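# Pack razor parts into case and close lid

## Task

Seat the razor handle, the razor head and the blade packet each in its own place inside the razor case, then push the lid down until it is completely closed and latched so it does not spring open; at the finish the case must lie flat on the table and neither hand may be in contact with the case or any of the parts.

## Robot and tools

Robot: two arms. left_arm carries a five-finger left hand and sits on the +y side; right_arm carries a right hand. Base positions in the scene frame: left_arm (+0.053, +0.223, 0) m, right_arm (+0.001, -0.364, 0) m, both turned only slightly about z.

Frames. Scene frame: origin at table-top height midway between the nominal bases, +x out over the table, +z up. Reported hand poses, velocities and Hand targets are in each arm's own base frame; fixed cameras and the table use the scene frame. Pose offsets are along the current Hand target's own axes. The hand point is 0.15 m out from the wrist face along the fingers and 0.05 m in front of the palm; its +z runs along straight fingers, +y out of the palm, +x across the palm away from the thumb on the right hand (toward the thumb on the left). Straight fingers extend 0.06-0.07 m past the point and lie 0.06 m behind it along -y. A wrist bracket on the little-finger side can collide with things.

Row layout (used by execute_actions and move): 28 numbers, each in [-1, 1], always for both arms. Left arm first: dx, dy, dz, rx, ry, rz, then little, ring, middle, index, thumb_bend, thumb_turn, force_limit, speed; then the same 14 for the right arm. The six pose numbers are an offset, not a pose, measured from that arm's Hand target at the start of the action or move; 1.0 = 0.6 m of travel or 180 degrees; rx, ry, rz form one rotation vector. All zeros re-asks for the current Hand target. Hand numbers are absolute targets: -1 open/straight, +1 closed; thumb_turn -1 beside the palm, +1 opposite the fingers. force_limit maps -1..+1 to about 0..10 N at the fingertip (0..15 N for the two thumb motors). speed rises from near zero at -1 to full at +0.48 and stays full above; full speed closes a finger in 0.49 s. There is no 'leave unchanged' value: repeat the hand's eight numbers from the last row actually run, or, before any, its hand_measured plus hand_force_limit and hand_speed.

execute_actions(actions, cameras): actions is a list of actions; each action is a list of up to 15 rows, one per 1/30 s step, the last row held if fewer. Every row of an action counts from the same start pose. cameras: list of names, ["all"], [] or null (null gives all only when actions is empty). An empty actions list is a look.

move(target, speed, blend, blocking, cameras): target is one row or up to 15 rows, all offsets from the same starting Hand targets. speed in m/s, 0.002 to 4.3, default 0.25 (turns capped at twice that in rad/s), one value or one per target. blend in metres rounds corners; 0 means stop at each. A move is capped at 10 s. blocking=false returns after about 0.5 s while the move continues. The extra 'move:' line reports the ending (done, off_target, moving, held, fault) and limits (paced = pose clipped, held = steps withheld). Done means within 10 mm and 2 degrees; it says nothing about contact. Moves do not avoid obstacles or the other arm.

wait(seconds 0-10, cameras) lets the scene run. stop(cameras) brakes a running move. zoom_image(camera, region=[x0, y0, x1, y1] pixels, at most 504 x 504) enlarges the newest image of one camera. show_instructions() shows the reference pages. finished_scene(scene=1) ends the scene for good.

Cameras: cam_head_left, cam_head_right, cam_high (fixed), cam_left_wrist, cam_right_wrist (on the hands), each 672x504.

Results: end_effector_position (m) and end_effector_quat_wxyz per arm, Hand target (what the next offset counts from), Joint positions, velocities and torques, motor temperatures, and per hand: hand_measured, hand_stopped_by (moving, target, force, stalled, fault), hand_load_n (positive when pushed open; a drop to about 0 means a lost grip), hand_force_limit, hand_speed. Readings can be off by a few cm. The hand often rests 1-3 cm (up to 5) low or short of its target without any contact; resend the gap as an offset. Orientation commands are clipped to 40 degrees from the current one each step.

Gripping: with the thumb opposed, objects 0.035-0.065 m thick, or handles down to 0.025 m. A motor moves only when its target changes by at least 0.002, then locks at target or at force_limit. For a gentle grip close at speed -0.94 or lower. To squeeze harder, raise force_limit and send a target more closed than measured; to loosen, send one more open.

Avoid: any contact between the two hands or arms; dropping parts, releasing moving parts, slamming or hard pushes; letting anything leave the table; paths close to an arm's own base (go around); over-squeezing fingers; long stretched holds or pushing toward unreachable poses, which heat motors (MOTOR HOT at 85 °C, the arm drops at 100 °C). A blocked arm keeps pressing: command it back past its hand point to release.

Each tool is called after "Call:" in YAML: its name, and indented under it one key for each argument.

Reference images:

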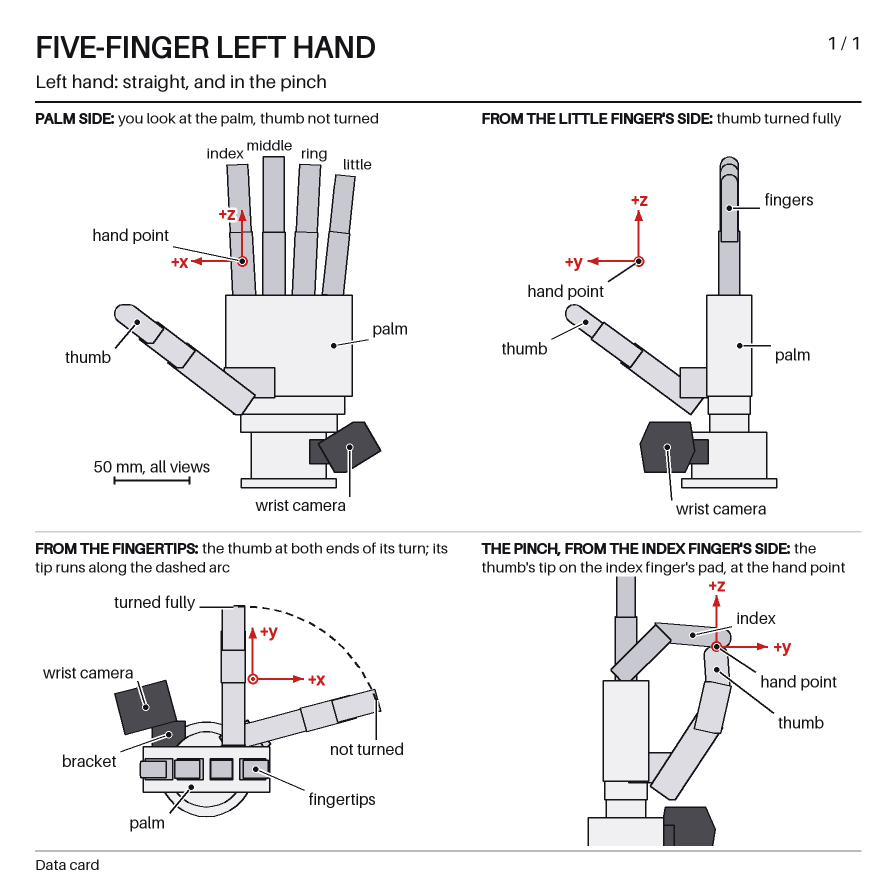

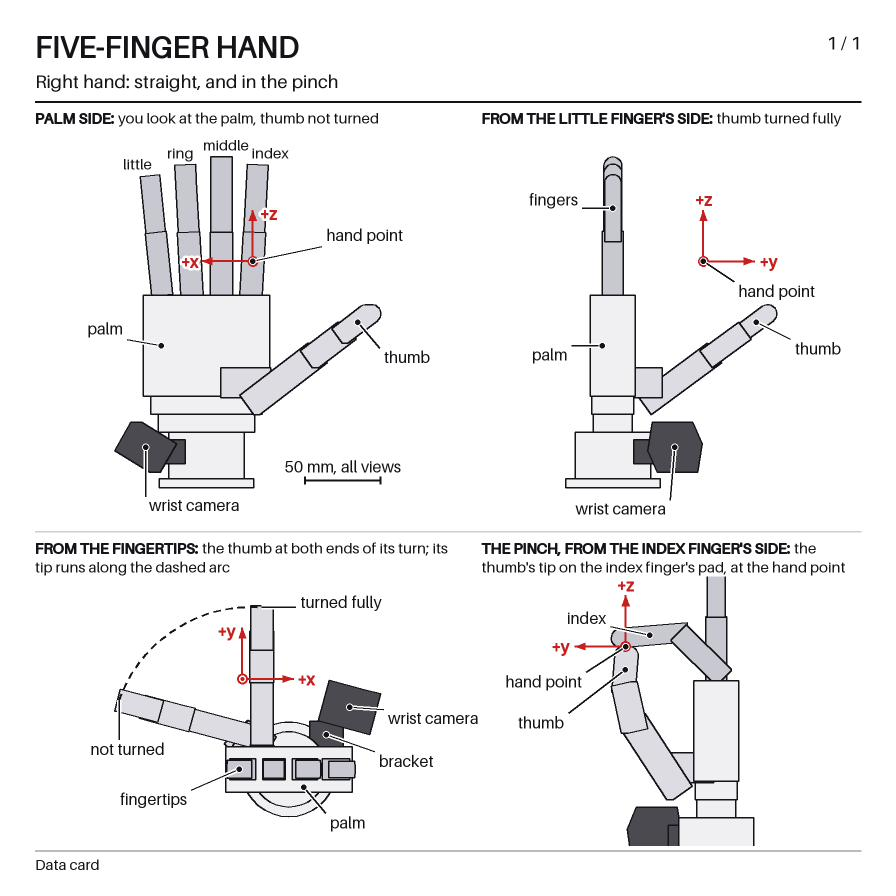

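## Session

Call:
execute_actions:
  actions: []
  cameras: ["all"]

Scene clock: 0.00 s.
left_arm: end_effector_position=(+0.4647, -0.1320, +0.2075) hand_measured=(-1.000, -1.000, -1.000, -1.000, -1.000, -1.000) hand_load_n=(+0.0, +0.0, +0.0, +0.5, +0.0, +0.0) hand_stopped_by=(target, target, target, target, target, target) hand_force_limit=0.00 hand_speed=-0.80 end_effector_quat_wxyz=(-0.105, +0.846, -0.063, +0.520) | right_arm: end_effector_position=(+0.1364, +0.2179, +0.1913) hand_measured=(-1.000, -1.000, -1.000, -1.000, -1.000, -1.000) hand_load_n=(+0.0, +0.0, +0.0, +0.0, +0.0, +0.0) hand_stopped_by=(target, target, target, target, target, target) hand_force_limit=0.00 hand_speed=-0.80 end_effector_quat_wxyz=(-0.110, +0.992, +0.058, -0.026)
Joint positions: left_arm=[-0.308 1.034 0.558 -0.017 -0.387 -1.498] | right_arm=[0.944 1.081 1 -1.352 -0.179 -0.731]
Joint velocities: within noise
Joint torques (N m): no reading
Motor temperatures (°C): left_arm=[25 28 30 28 27 25] | right_arm=[29 30 29 29 26 28]
Heat: left arm: hottest elbow 30 °C; right arm: hottest shoulder 30 °C.
Hand target: left_arm +0.4717, -0.1343, +0.2244; -0.102, +0.838, -0.059, +0.533 | right_arm +0.1402, +0.2231, +0.1979; -0.117, +0.991, +0.059, -0.020

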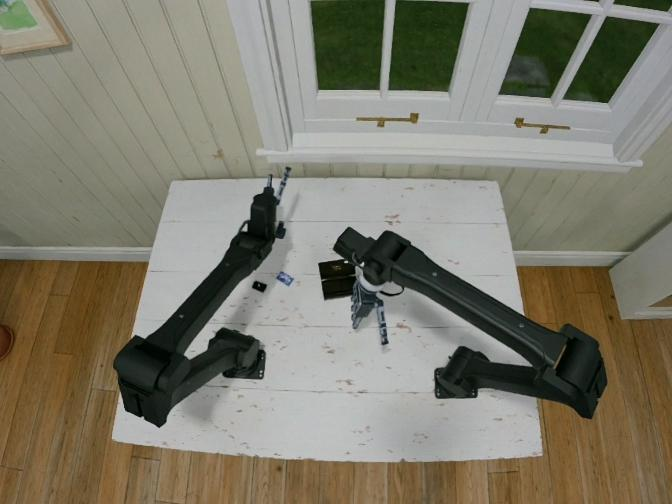

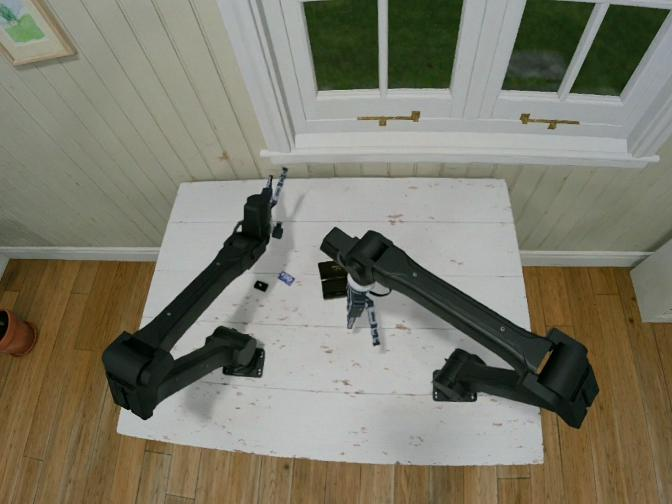

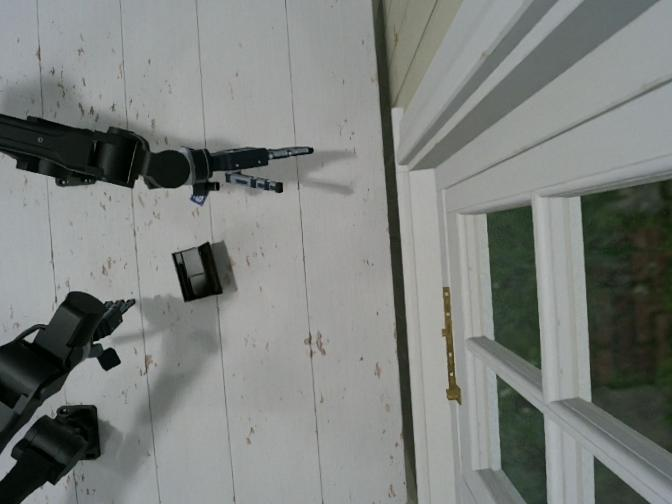

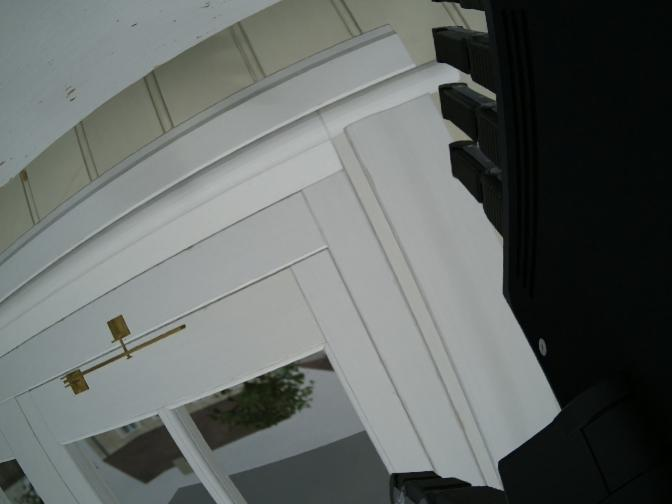

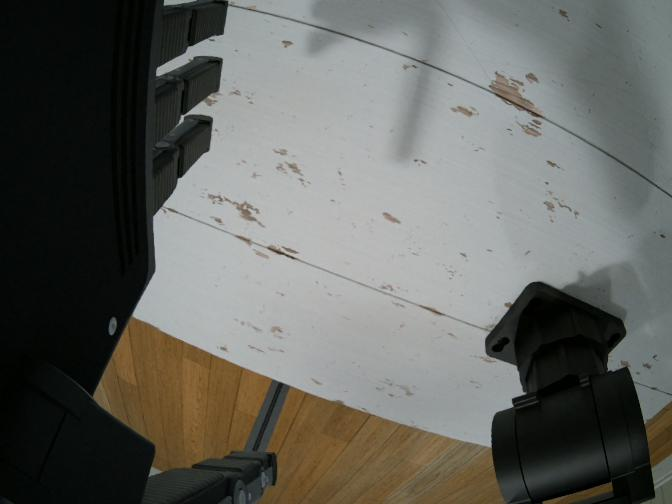

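Call:
zoom_image:
  camera: "cam_head_left"
  region: [230, 230, 390, 350]

Call:
zoom_image:
  camera: "cam_high"
  region: [110, 170, 310, 320]

Call:
zoom_image:
  camera: "cam_head_right"
  region: [230, 230, 390, 350]

Scaled by 3.150 from the camera's 672x504 image, which has a finer 960x720 frame.

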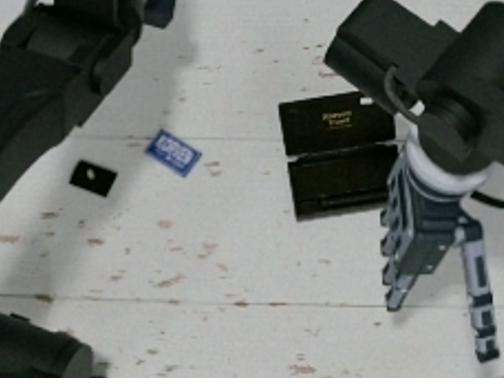

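Scaled by 2.520 from the camera's 672x504 image, which has a finer 960x720 frame.

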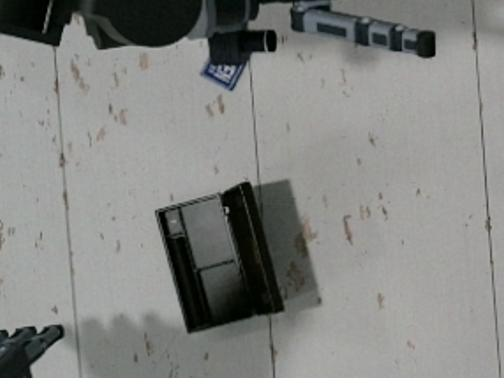

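Scaled by 3.150 from the camera's 672x504 image, which has a finer 960x720 frame.

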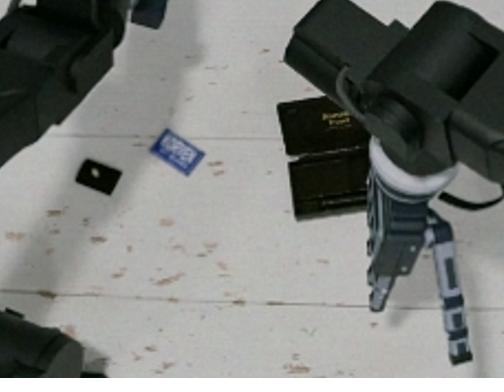

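Call:
move:
  target: [0.03, -0.50, -0.137, 0, 0, 0, -1, -1, -1, -1, -1, -1, 0, -0.8, 0.108, 0.362, -0.347, 0, 0, 0, -1, -1, -1, -1, -1, -1, 0, -0.8]
  speed: 0.3
  cameras: ["all"]

Scene clock: 5.47 s.
left_arm: end_effector_position=(+0.3961, +0.1385, +0.3195) hand_measured=(-1.000, -1.000, -1.000, -1.000, -1.000, -1.000) hand_load_n=(+0.0, +0.0, +0.0, +0.0, +0.0, +0.0) hand_stopped_by=(target, target, target, target, target, target) hand_force_limit=0.00 hand_speed=-0.80 end_effector_quat_wxyz=(-0.090, +0.846, -0.050, +0.523) | right_arm: end_effector_position=(+0.2357, -0.0241, +0.3317) hand_measured=(-1.000, -1.000, -1.000, -1.000, -1.000, -1.000) hand_load_n=(+0.0, +0.0, +0.0, +0.0, +0.0, +0.0) hand_stopped_by=(target, target, target, target, target, target) hand_force_limit=0.00 hand_speed=-0.80 end_effector_quat_wxyz=(-0.078, +0.989, +0.034, +0.120)
Joint positions: left_arm=[0.725 0.882 0.781 -0.433 0.545 -1.044] | right_arm=[0.026 0.904 1.268 -1.694 -0.157 -1.594]
Joint torques (N m): left_arm=[0.67 -3.25 12.44 1.2 0.45 -0.02] | right_arm=[2.26 -0.97 13.56 0.7 0 0.01]
Heat: left arm: hottest elbow 31 °C; right arm: hottest shoulder 30 °C.
Hand target: left_arm +0.4020, +0.1449, +0.3439; -0.102, +0.838, -0.059, +0.533 | right_arm +0.2401, -0.0265, +0.3477; -0.117, +0.991, +0.059, -0.020
Off the commanded pose: left_arm 0.026 m, 2 deg | right_arm 0.017 m, 17 deg.
joint sent to its limit (right arm) — joint 4 (wrist pitch), lower limit. The joint targets are off in orientation, not in position.
move: off_target (left_arm, right_arm)
camera_calibration:
cam_left_wrist: T_world_to_cam=[[0.0647185, 0.915249, 0.397656, -0.285589], [-0.0857848, -0.391913, 0.915994, -0.20551], [0.994209, -0.0933946, 0.0531505, -0.284735], [0, 0, 0, 1]] pos_world=[0.283939, 0.15425, 0.316945]
cam_right_wrist: T_world_to_cam=[[0.298509, -0.949511, -0.0965407, -0.0604157], [-0.893604, -0.313586, 0.321147, 0.0888247], [-0.335206, -0.00959609, -0.942096, 0.496817], [0, 0, 0, 1]] pos_world=[0.263945, -0.0247437, 0.433691]

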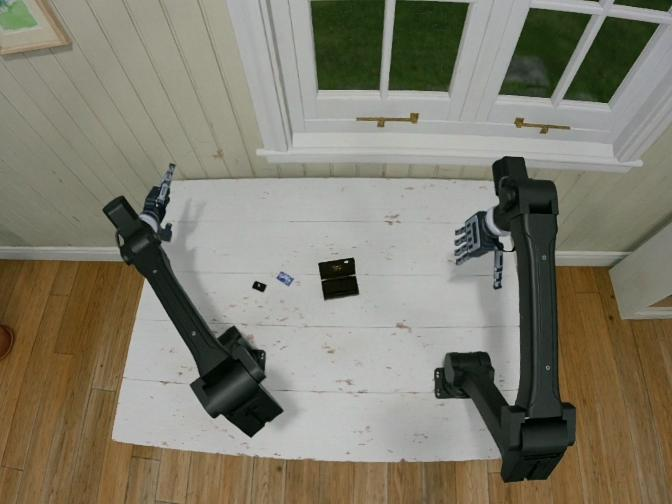

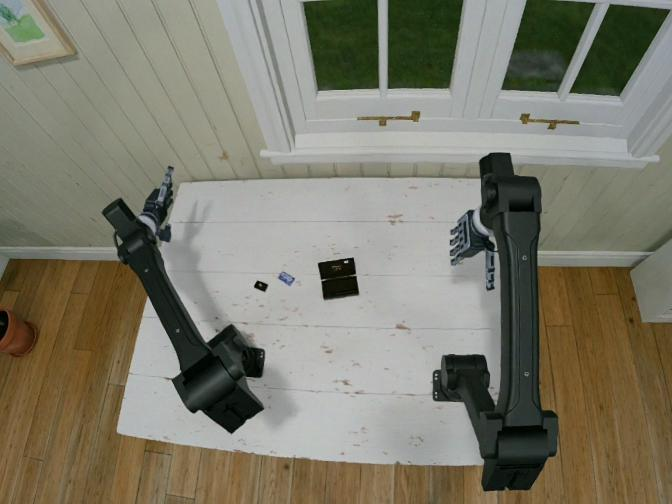

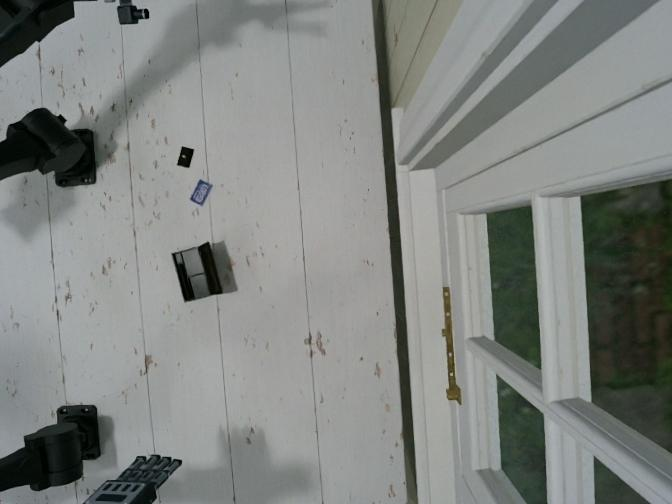

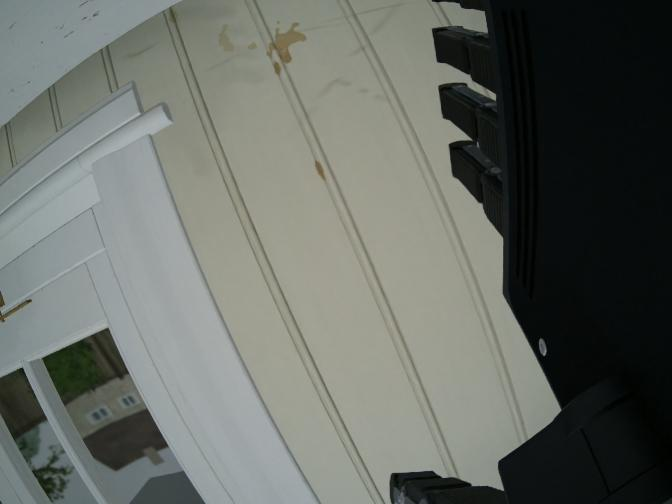

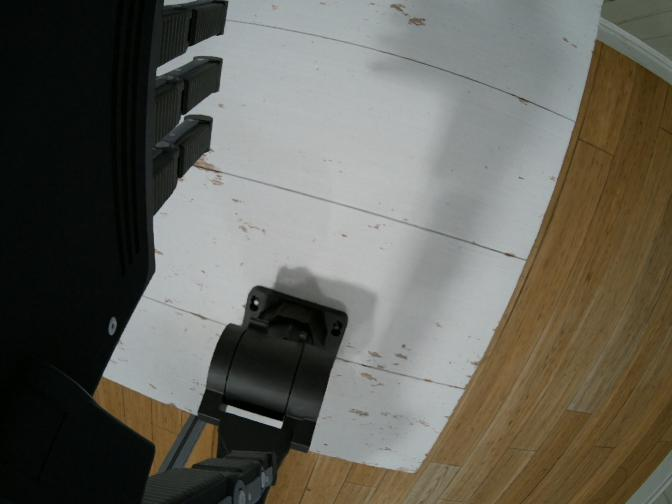

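Call:
zoom_image:
  camera: "cam_high"
  region: [150, 130, 260, 320]

Call:
zoom_image:
  camera: "cam_head_left"
  region: [240, 240, 380, 320]

Call:
zoom_image:
  camera: "cam_head_right"
  region: [240, 240, 380, 320]

Scaled by 2.653 from the camera's 672x504 image, which has a finer 960x720 frame.

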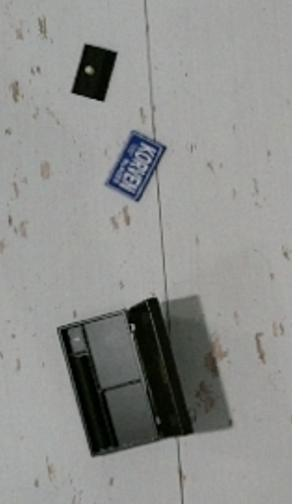

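Scaled by 3.600 from the camera's 672x504 image, which has a finer 960x720 frame.

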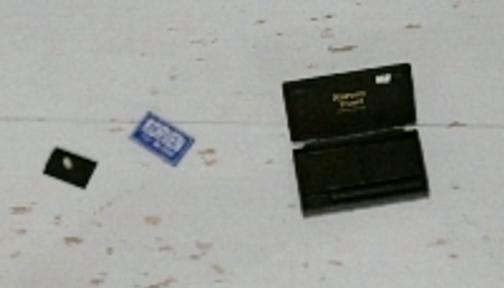

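Scaled by 3.600 from the camera's 672x504 image, which has a finer 960x720 frame.

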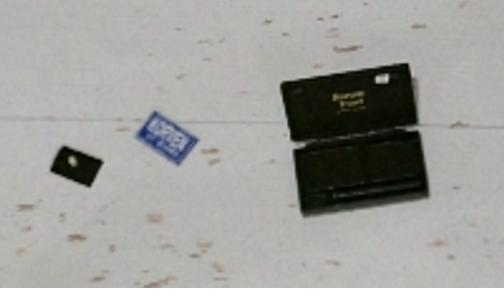

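Call:
zoom_image:
  camera: "cam_head_left"
  region: [110, 170, 330, 335]

Call:
zoom_image:
  camera: "cam_head_left"
  region: [320, 170, 540, 335]

Call:
zoom_image:
  camera: "cam_head_left"
  region: [110, 310, 330, 475]

Call:
zoom_image:
  camera: "cam_head_left"
  region: [320, 310, 540, 475]

Scaled by 2.291 from the camera's 672x504 image, which has a finer 960x720 frame.

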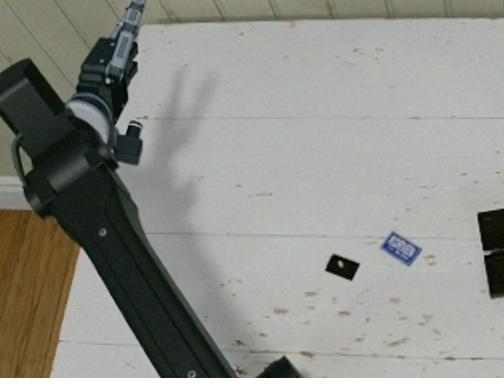

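Scaled by 2.291 from the camera's 672x504 image, which has a finer 960x720 frame.

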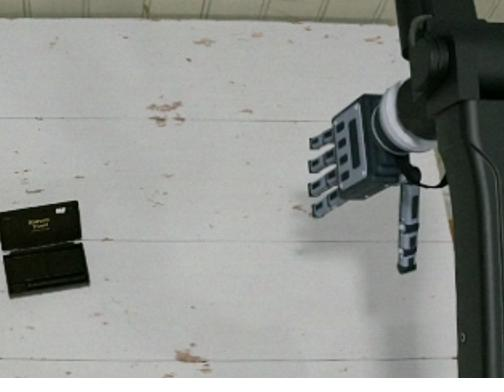

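Scaled by 2.291 from the camera's 672x504 image, which has a finer 960x720 frame.

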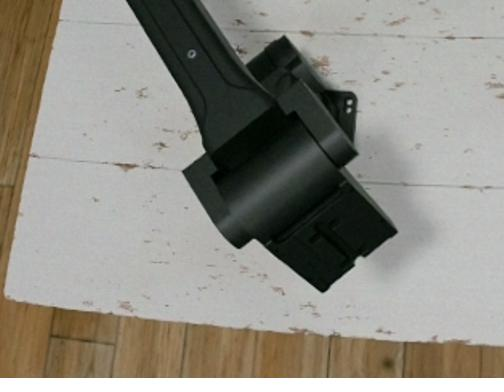

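Scaled by 2.291 from the camera's 672x504 image, which has a finer 960x720 frame.

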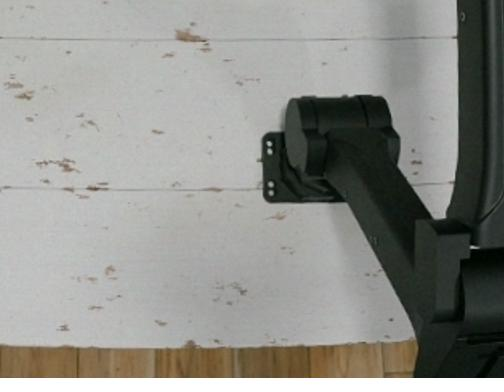

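Call:
move:
  target: [0, 0, 0, 0, 0, 0, -1, -1, -1, -1, -1, -1, 0, -0.8, 0.307, -0.514, 0.309, 0, 0, 0, -1, -1, -1, -1, -1, -1, 0, -0.8]
  speed: 0.3
  cameras: ["cam_right_wrist", "cam_head_left"]

Scene clock: 13.80 s.
left_arm: end_effector_position=(+0.3961, +0.1384, +0.3195) hand_measured=(-1.000, -1.000, -1.000, -1.000, -1.000, -1.000) hand_load_n=(+0.0, +0.0, +0.0, +0.0, +0.0, +0.0) hand_stopped_by=(target, target, target, target, target, target) hand_force_limit=0.00 hand_speed=-0.80 end_effector_quat_wxyz=(-0.090, +0.846, -0.050, +0.523) | right_arm: end_effector_position=(+0.3720, +0.3278, +0.2272) hand_measured=(-1.000, -1.000, -1.000, -1.000, -1.000, -1.000) hand_load_n=(+0.0, +0.0, +0.0, +0.0, +0.0, +0.0) hand_stopped_by=(target, target, target, target, target, target) hand_force_limit=0.00 hand_speed=-0.80 end_effector_quat_wxyz=(-0.112, +0.991, +0.061, -0.025)
Joint positions: left_arm=[0.725 0.882 0.781 -0.433 0.545 -1.044] | right_arm=[0.706 1.724 1.745 -1.495 -0.209 -0.978]
Joint torques (N m): left_arm=[0.67 -3.25 12.44 1.18 0.45 -0.04] | right_arm=[2.49 -14.45 14.04 0.68 -0.17 0.06]
Heat: left arm: hottest elbow 32 °C; right arm: hottest elbow 32 °C.
Hand target: left_arm +0.4020, +0.1449, +0.3439; -0.102, +0.838, -0.059, +0.533 | right_arm +0.3784, +0.3361, +0.2348; -0.117, +0.991, +0.059, -0.020
Off the commanded pose: left_arm 0.026 m, 2 deg | right_arm 0.013 m, 1 deg.
move: off_target (left_arm, right_arm)
camera_calibration:
cam_right_wrist: T_world_to_cam=[[0.331219, -0.913804, -0.235065, 0.23057], [-0.738746, -0.406129, 0.537879, 0.278143], [-0.586983, -0.0045023, -0.809587, 0.509337], [0, 0, 0, 1]] pos_world=[0.42808, 0.325951, 0.316944]
Images, in order (width x height): cam_head_left 672x504, cam_right_wrist 672x504.

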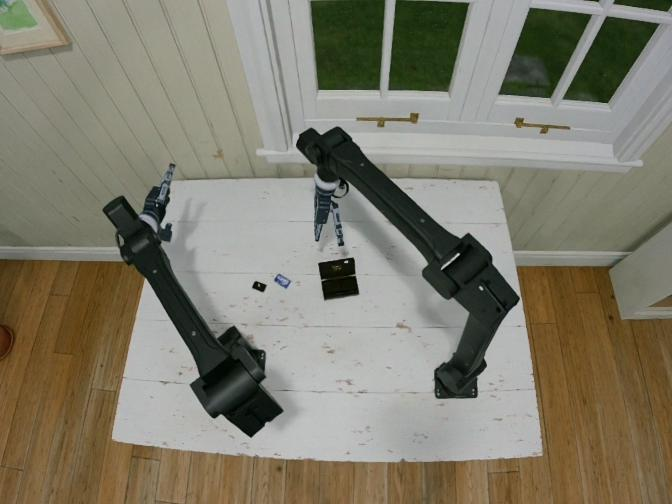

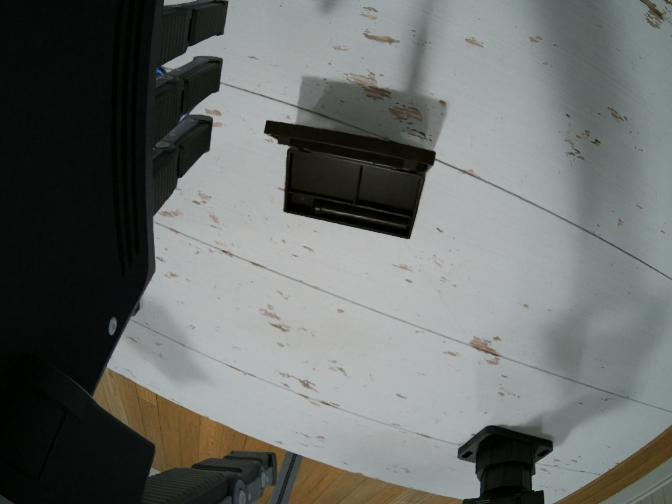

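Call:
zoom_image:
  camera: "cam_right_wrist"
  region: [250, 90, 450, 250]

Call:
zoom_image:
  camera: "cam_right_wrist"
  region: [280, 135, 360, 215]

Scaled by 2.520 from the camera's 672x504 image, which has a finer 960x720 frame.

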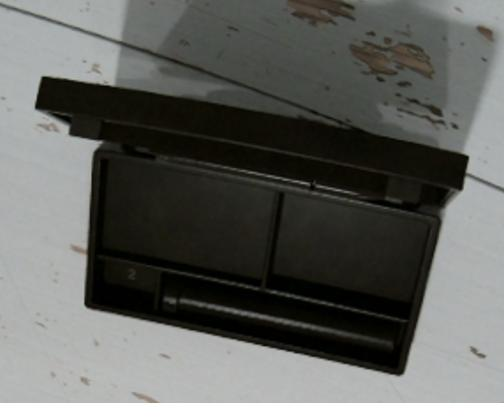

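Scaled by 6.300 from the camera's 672x504 image, which has a finer 960x720 frame.

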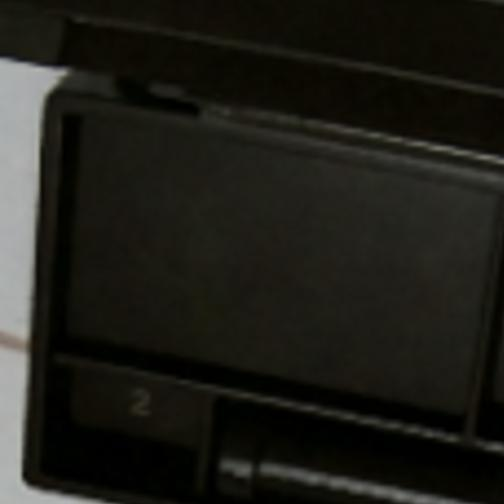

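Call:
move:
  target: [-0.3817, 0.2952, -0.1592, -0.1792, 0.0276, 0.4892, 1, 1, -0.2, -0.2, -1, 1, 0, 0.2, 0, 0, 0, 0, 0, 0, -1, -1, -1, -1, -1, -1, 0, -0.8]
  speed: 0.25
  cameras: ["cam_left_wrist", "cam_head_left", "cam_high"]

Scene clock: 28.03 s.
left_arm: end_effector_position=(+0.2231, +0.0113, +0.1406) hand_measured=(+1.000, +1.000, -0.200, -0.200, -1.000, +1.000) hand_load_n=(+0.0, +0.0, +0.0, +0.0, +0.0, +0.0) hand_stopped_by=(target, target, target, target, target, target) hand_force_limit=0.00 hand_speed=0.20 end_effector_quat_wxyz=(+0.222, -0.542, +0.747, -0.314) | right_arm: end_effector_position=(+0.3719, +0.3277, +0.2272) hand_measured=(-1.000, -1.000, -1.000, -1.000, -1.000, -1.000) hand_load_n=(+0.0, +0.0, +0.0, +0.0, +0.0, +0.0) hand_stopped_by=(target, target, target, target, target, target) hand_force_limit=0.00 hand_speed=-0.80 end_effector_quat_wxyz=(-0.112, +0.991, +0.061, -0.025)
Joint positions: left_arm=[0.471 0.553 0.535 -0.94 0.534 0.613] | right_arm=[0.706 1.724 1.745 -1.495 -0.209 -0.978]
Joint torques (N m): left_arm=[-0.21 -1.08 7.98 0.81 0.23 -0.01] | right_arm=[3.19 -14.15 13.98 0.64 -0.12 0.07]
Motor temperatures (°C): left_arm=[25 28 34 28 27 25] | right_arm=[29 31 34 29 26 28]
Heat: left arm: hottest elbow 34 °C; right arm: hottest elbow 34 °C.
Hand target: left_arm +0.2199, +0.0096, +0.1404; +0.222, -0.537, +0.752, -0.312 | right_arm +0.3784, +0.3361, +0.2348; -0.117, +0.991, +0.059, -0.020
Off the commanded pose: left_arm 0.004 m, 1 deg | right_arm 0.013 m, 1 deg.
move: off_target (right_arm)
camera_calibration:
cam_left_wrist: T_world_to_cam=[[0.571472, -0.407293, 0.712413, -0.229195], [-0.739295, -0.632327, 0.231529, 0.138438], [0.356177, -0.658996, -0.662467, 0.134115], [0, 0, 0, 1]] pos_world=[0.185557, 0.0825698, 0.220076]
Images, in order (width x height): cam_head_left 672x504, cam_high 672x504, cam_left_wrist 672x504.

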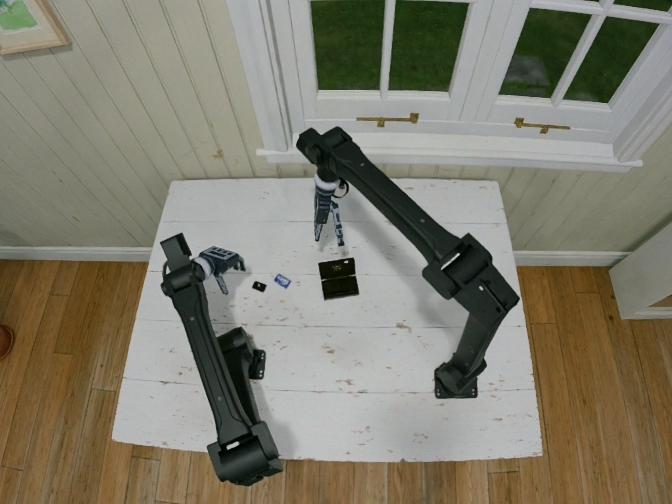

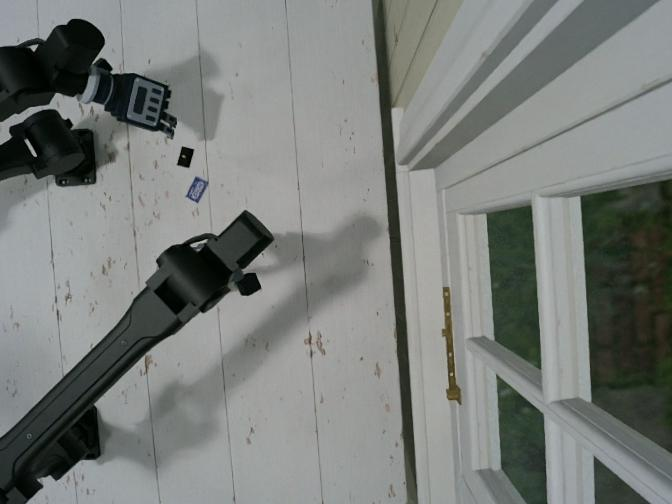

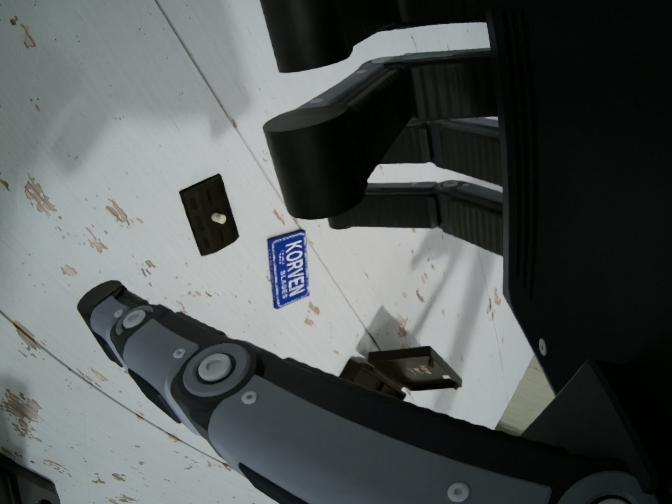

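Call:
zoom_image:
  camera: "cam_left_wrist"
  region: [160, 150, 340, 330]

Call:
zoom_image:
  camera: "cam_left_wrist"
  region: [320, 300, 500, 430]

Call:
zoom_image:
  camera: "cam_high"
  region: [140, 110, 250, 240]

Scaled by 2.800 from the camera's 672x504 image, which has a finer 960x720 frame.

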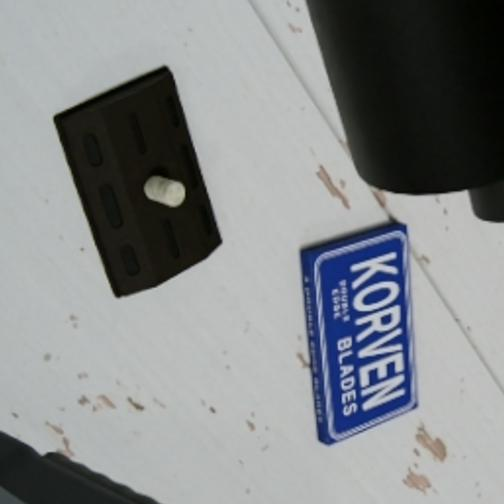

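Scaled by 2.800 from the camera's 672x504 image, which has a finer 960x720 frame.

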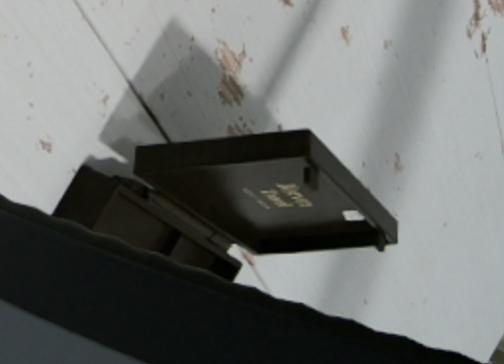

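Scaled by 3.877 from the camera's 672x504 image, which has a finer 960x720 frame.

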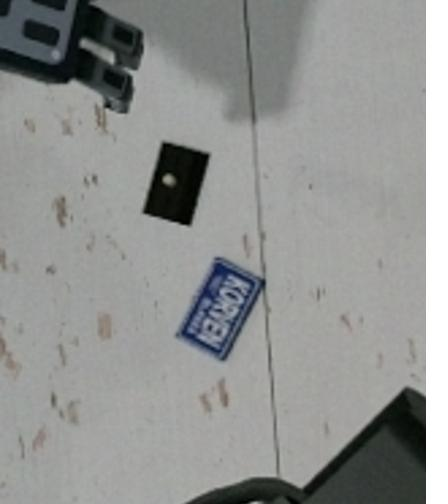

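Call:
move:
  target: [0, 0, 0, 0, 0, 0, 1, 1, -0.2, -0.2, -1, 1, 0, 0.2, -0.348, 0.1545, 0.1005, 0.0857, 0.1433, 0.3390, 1, 1, 1, -1, -1, -1, 0, 0.2]
  speed: 0.25
  cameras: ["cam_right_wrist", "cam_head_left", "cam_high"]

Scene clock: 40.97 s.
left_arm: end_effector_position=(+0.2231, +0.0114, +0.1405) hand_measured=(+1.000, +1.000, -0.200, -0.200, -1.000, +1.000) hand_load_n=(+0.0, +0.0, +0.0, +0.0, +0.0, +0.0) hand_stopped_by=(target, target, target, target, target, target) hand_force_limit=0.00 hand_speed=0.20 end_effector_quat_wxyz=(+0.222, -0.542, +0.747, -0.314) | right_arm: end_effector_position=(+0.1800, +0.2329, +0.1598) hand_measured=(+1.000, +1.000, +1.000, -1.000, -1.000, -1.000) hand_load_n=(+0.0, +0.0, +0.0, +0.0, +0.0, +0.0) hand_stopped_by=(target, target, target, target, target, target) hand_force_limit=0.00 hand_speed=0.20 end_effector_quat_wxyz=(-0.219, +0.842, -0.476, +0.127)
Joint positions: left_arm=[0.471 0.553 0.535 -0.94 0.533 0.614] | right_arm=[0.865 0.87 0.766 -0.979 0.162 0.282]
Joint torques (N m): left_arm=[-0.21 -1.14 7.97 0.8 0.23 0] | right_arm=[2.96 -3.19 10.1 2.11 0.32 0.16]
Heat: left arm: hottest elbow 34 °C; right arm: hottest elbow 35 °C.
Hand target: left_arm +0.2199, +0.0097, +0.1404; +0.222, -0.537, +0.752, -0.312 | right_arm +0.1783, +0.2351, +0.1601; -0.225, +0.841, -0.476, +0.127
Off the commanded pose: left_arm 0.004 m, 1 deg | right_arm 0.003 m, 1 deg.
move: done
camera_calibration:
cam_right_wrist: T_world_to_cam=[[-0.610864, -0.627496, -0.482799, 0.333993], [-0.791333, 0.46445, 0.397591, -0.0369448], [-0.0252512, 0.624929, -0.780273, 0.0891947], [0, 0, 0, 1]] pos_world=[0.177041, 0.170998, 0.245536]
Images, in order (width x height): cam_head_left 672x504, cam_high 672x504, cam_right_wrist 672x504.

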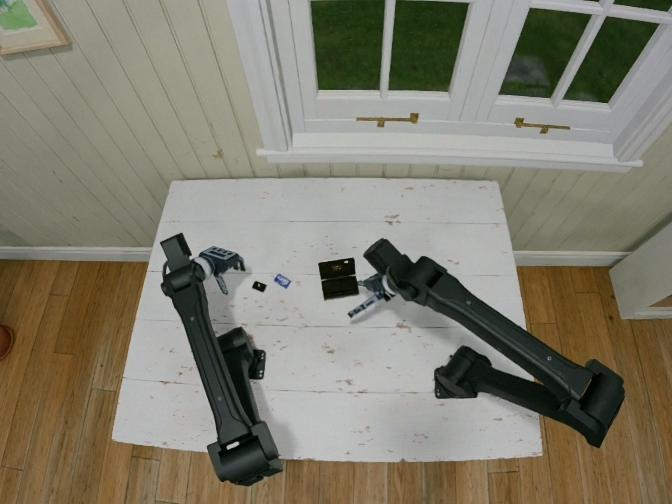

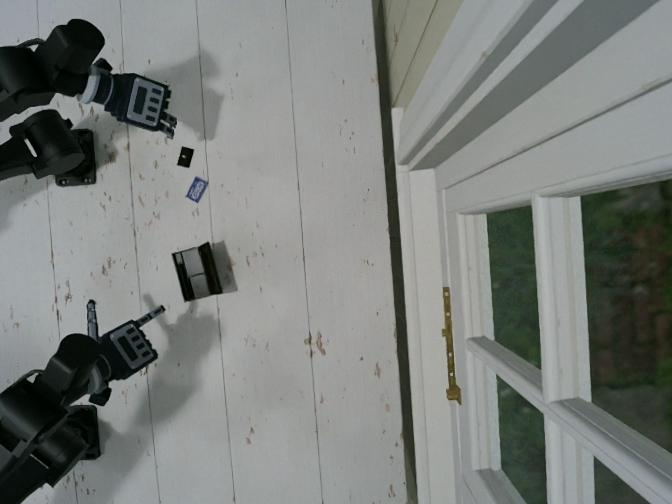

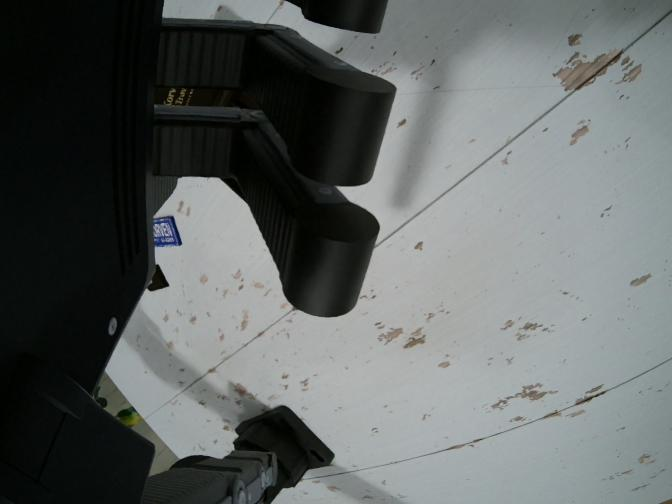

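Call:
zoom_image:
  camera: "cam_high"
  region: [90, 230, 250, 370]

Scaled by 3.150 from the camera's 672x504 image, which has a finer 960x720 frame.

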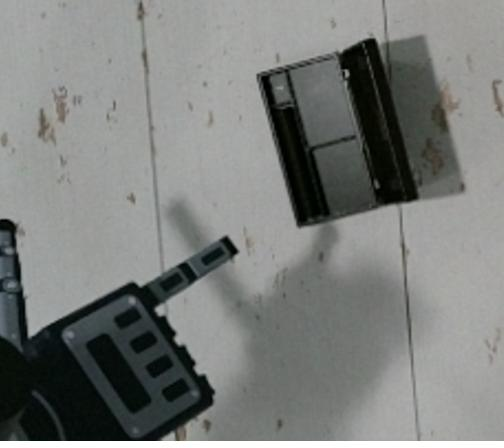

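Call:
move:
  target: [0, 0, 0, 0, 0, 0, 1, 1, -0.2, -0.2, -1, 1, 0, 0.2, -0.0241, 0.1205, 0.1653, 0, 0, 0, 1, 1, 1, -1, -1, -1, 0, 0.2]
  speed: 0.15
  cameras: ["cam_right_wrist", "cam_head_left", "cam_high"]

Call:
zoom_image:
  camera: "cam_high"
  region: [90, 230, 250, 370]

Call:
zoom_image:
  camera: "cam_head_left"
  region: [300, 230, 420, 330]

Scene clock: 43.70 s.
left_arm: end_effector_position=(+0.2231, +0.0114, +0.1405) hand_measured=(+1.000, +1.000, -0.200, -0.200, -1.000, +1.000) hand_load_n=(+0.0, +0.0, +0.0, +0.0, +0.0, +0.0) hand_stopped_by=(target, target, target, target, target, target) hand_force_limit=0.00 hand_speed=0.20 end_effector_quat_wxyz=(+0.222, -0.542, +0.747, -0.314) | right_arm: end_effector_position=(+0.1604, +0.2375, +0.0413) hand_measured=(+1.000, +1.000, +1.000, -1.000, -1.000, -1.000) hand_load_n=(+0.0, +0.0, +0.0, +0.0, +0.0, +0.0) hand_stopped_by=(target, target, target, target, target, target) hand_force_limit=0.00 hand_speed=0.20 end_effector_quat_wxyz=(-0.224, +0.841, -0.476, +0.128)
Joint positions: left_arm=[0.471 0.553 0.535 -0.94 0.533 0.614] | right_arm=[0.942 0.956 0.484 -0.613 0.198 0.352]
Joint torques (N m): left_arm=[-0.15 -1.14 7.98 0.8 0.23 0] | right_arm=[1.85 -1.38 9.17 2.14 0.3 0.06]
Heat: left arm: hottest elbow 34 °C; right arm: hottest elbow 35 °C.
Hand target: left_arm +0.2199, +0.0097, +0.1404; +0.222, -0.537, +0.752, -0.312 | right_arm +0.1596, +0.2408, +0.0380; -0.225, +0.841, -0.476, +0.127
Off the commanded pose: left_arm 0.004 m, 1 deg | right_arm 0.005 m, 0 deg.
move: done
camera_calibration:
cam_right_wrist: T_world_to_cam=[[-0.607933, -0.623545, -0.491538, 0.266768], [-0.793735, 0.461635, 0.396078, -0.00632417], [-0.0200611, 0.630939, -0.775573, -0.0090006], [0, 0, 0, 1]] pos_world=[0.156977, 0.17494, 0.126651]
Images, in order (width x height): cam_head_left 672x504, cam_high 672x504, cam_right_wrist 672x504.

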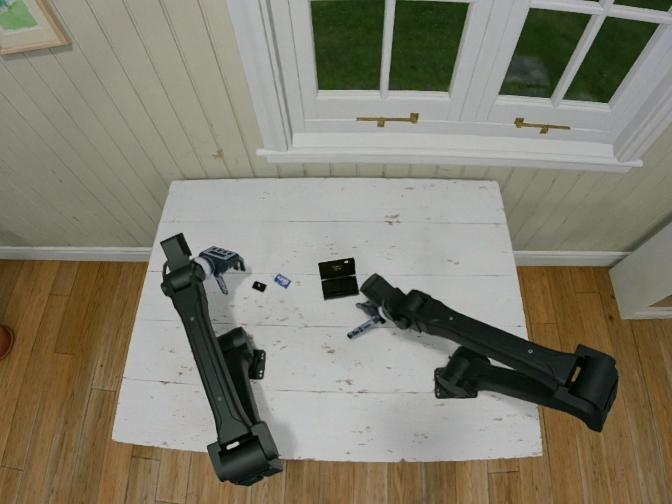

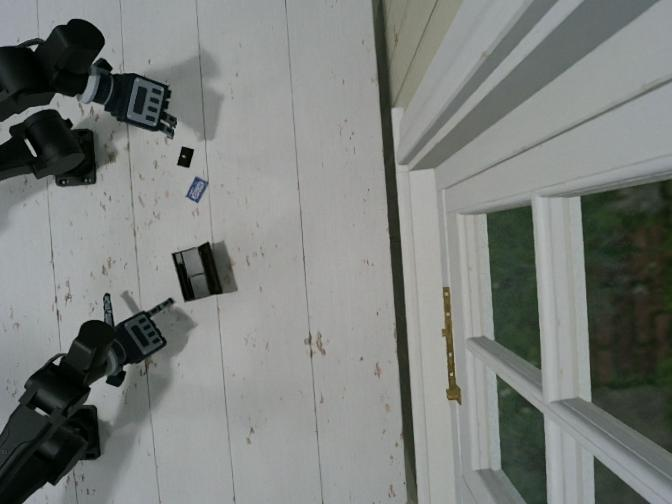

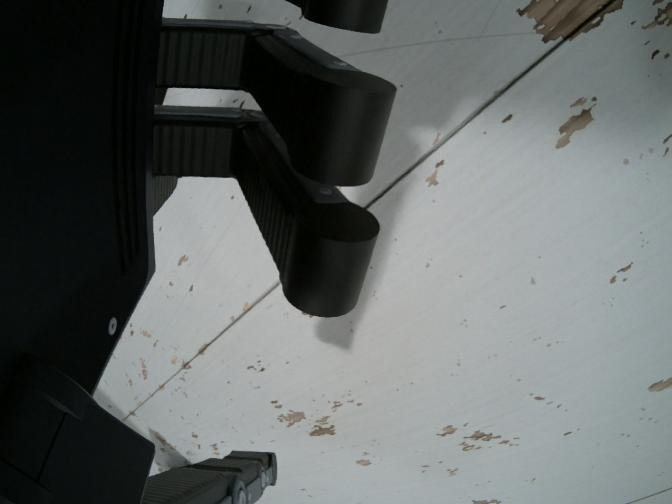

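Scaled by 3.150 from the camera's 672x504 image, which has a finer 960x720 frame.

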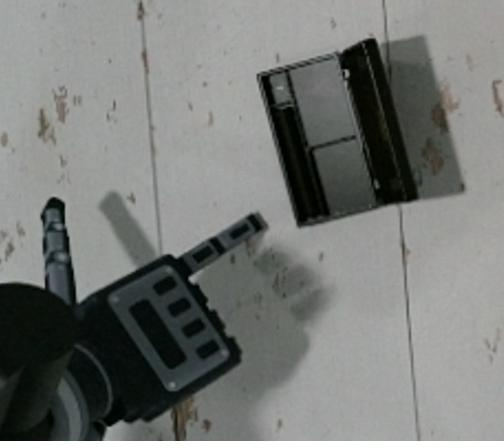

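Scaled by 4.200 from the camera's 672x504 image, which has a finer 960x720 frame.

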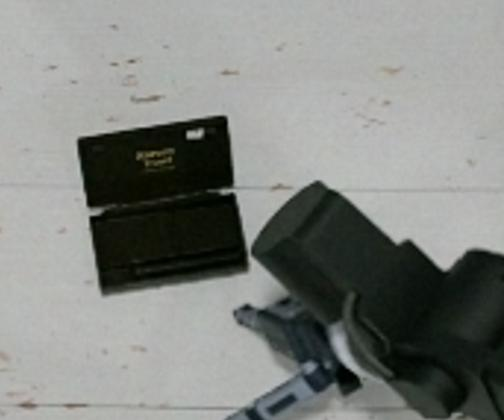

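Call:
move:
  target:
    - [0, 0, 0, 0, 0, 0, 1, 1, -0.2, -0.2, -1, 1, 0, 0.2, 0.0017, -0.0210, 0.0238, 0, 0, 0, 1, 1, 1, -1, -1, -1, 0, 0.2]
    - [0, 0, 0, 0, 0, 0, 1, 1, -0.2, -0.2, -1, 1, 0, 0.2, 0.0318, -0.0597, 0.0460, 0, 0, 0, 1, 1, 1, -1, -1, -1, 0, 0.2]
  speed: 0.05
  blend: 0.005
  cameras: ["cam_right_wrist", "cam_head_left", "cam_high"]

Call:
zoom_image:
  camera: "cam_high"
  region: [90, 230, 250, 370]

Scene clock: 47.87 s.
left_arm: end_effector_position=(+0.2231, +0.0114, +0.1405) hand_measured=(+1.000, +1.000, -0.200, -0.200, -1.000, +1.000) hand_load_n=(+0.0, +0.0, +0.0, +0.0, +0.0, +0.0) hand_stopped_by=(target, target, target, target, target, target) hand_force_limit=0.00 hand_speed=0.20 end_effector_quat_wxyz=(+0.222, -0.542, +0.747, -0.314) | right_arm: end_effector_position=(+0.1952, +0.2480, +0.0370) hand_measured=(+1.000, +1.000, +1.000, -1.000, -1.000, -1.000) hand_load_n=(+0.0, +0.0, +0.0, -2.0, +0.0, +0.0) hand_stopped_by=(target, target, target, target, target, target) hand_force_limit=0.00 hand_speed=0.20 end_effector_quat_wxyz=(-0.233, +0.843, -0.469, +0.119)
Joint positions: left_arm=[0.471 0.553 0.535 -0.94 0.533 0.614] | right_arm=[0.842 1.061 0.524 -0.517 0.126 0.253]
Joint torques (N m): left_arm=[-0.21 -1.14 7.97 0.8 0.23 0] | right_arm=[0.56 -0.85 10.71 2.11 0.74 -0.02]
Heat: left arm: hottest elbow 34 °C; right arm: hottest elbow 35 °C.
Hand target: left_arm +0.2199, +0.0097, +0.1404; +0.222, -0.537, +0.752, -0.312 | right_arm +0.2079, +0.2475, +0.0320; -0.225, +0.841, -0.476, +0.127
Off the commanded pose: left_arm 0.004 m, 1 deg | right_arm 0.014 m, 2 deg.
move: off_target (right_arm)
camera_calibration:
cam_right_wrist: T_world_to_cam=[[-0.597089, -0.624493, -0.503482, 0.290917], [-0.801394, 0.436693, 0.408737, 0.0253383], [-0.0353861, 0.64754, -0.761209, -0.0199663], [0, 0, 0, 1]] pos_world=[0.193303, 0.18354, 0.120916]
Images, in order (width x height): cam_head_left 672x504, cam_high 672x504, cam_right_wrist 672x504.

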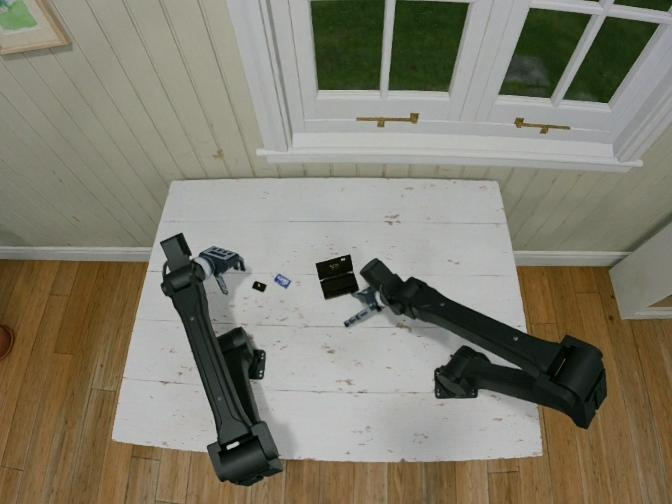

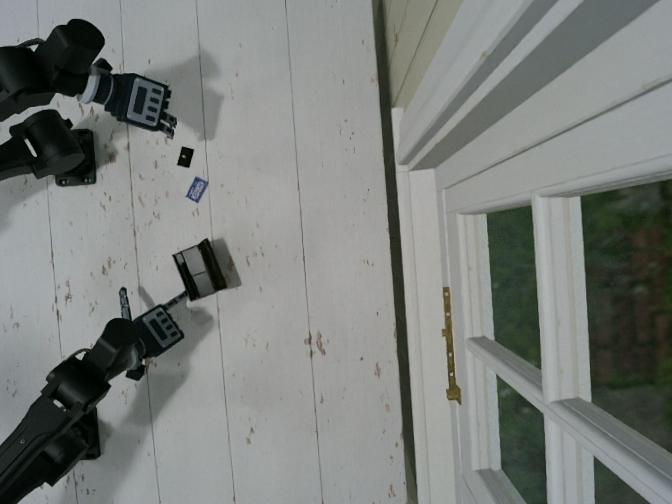

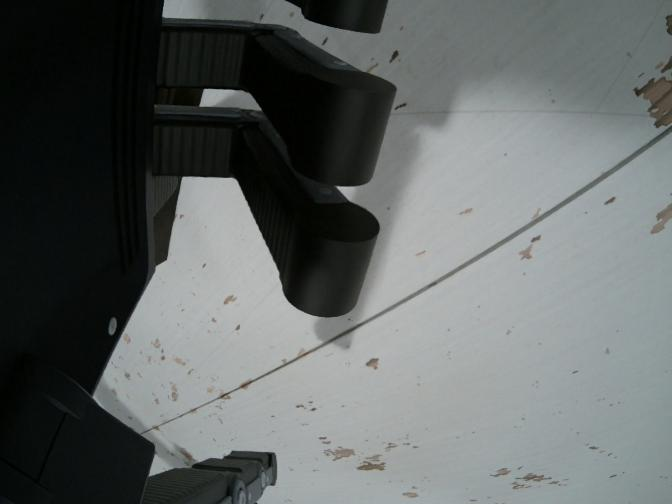

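Scaled by 3.150 from the camera's 672x504 image, which has a finer 960x720 frame.

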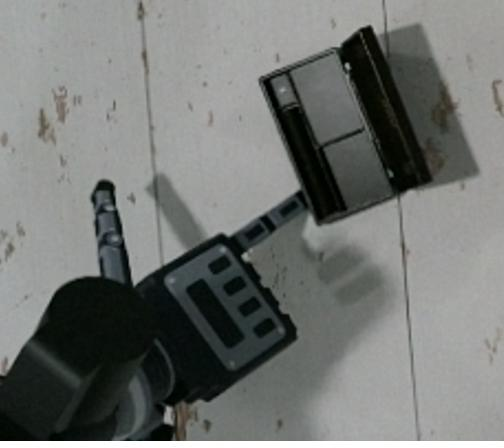

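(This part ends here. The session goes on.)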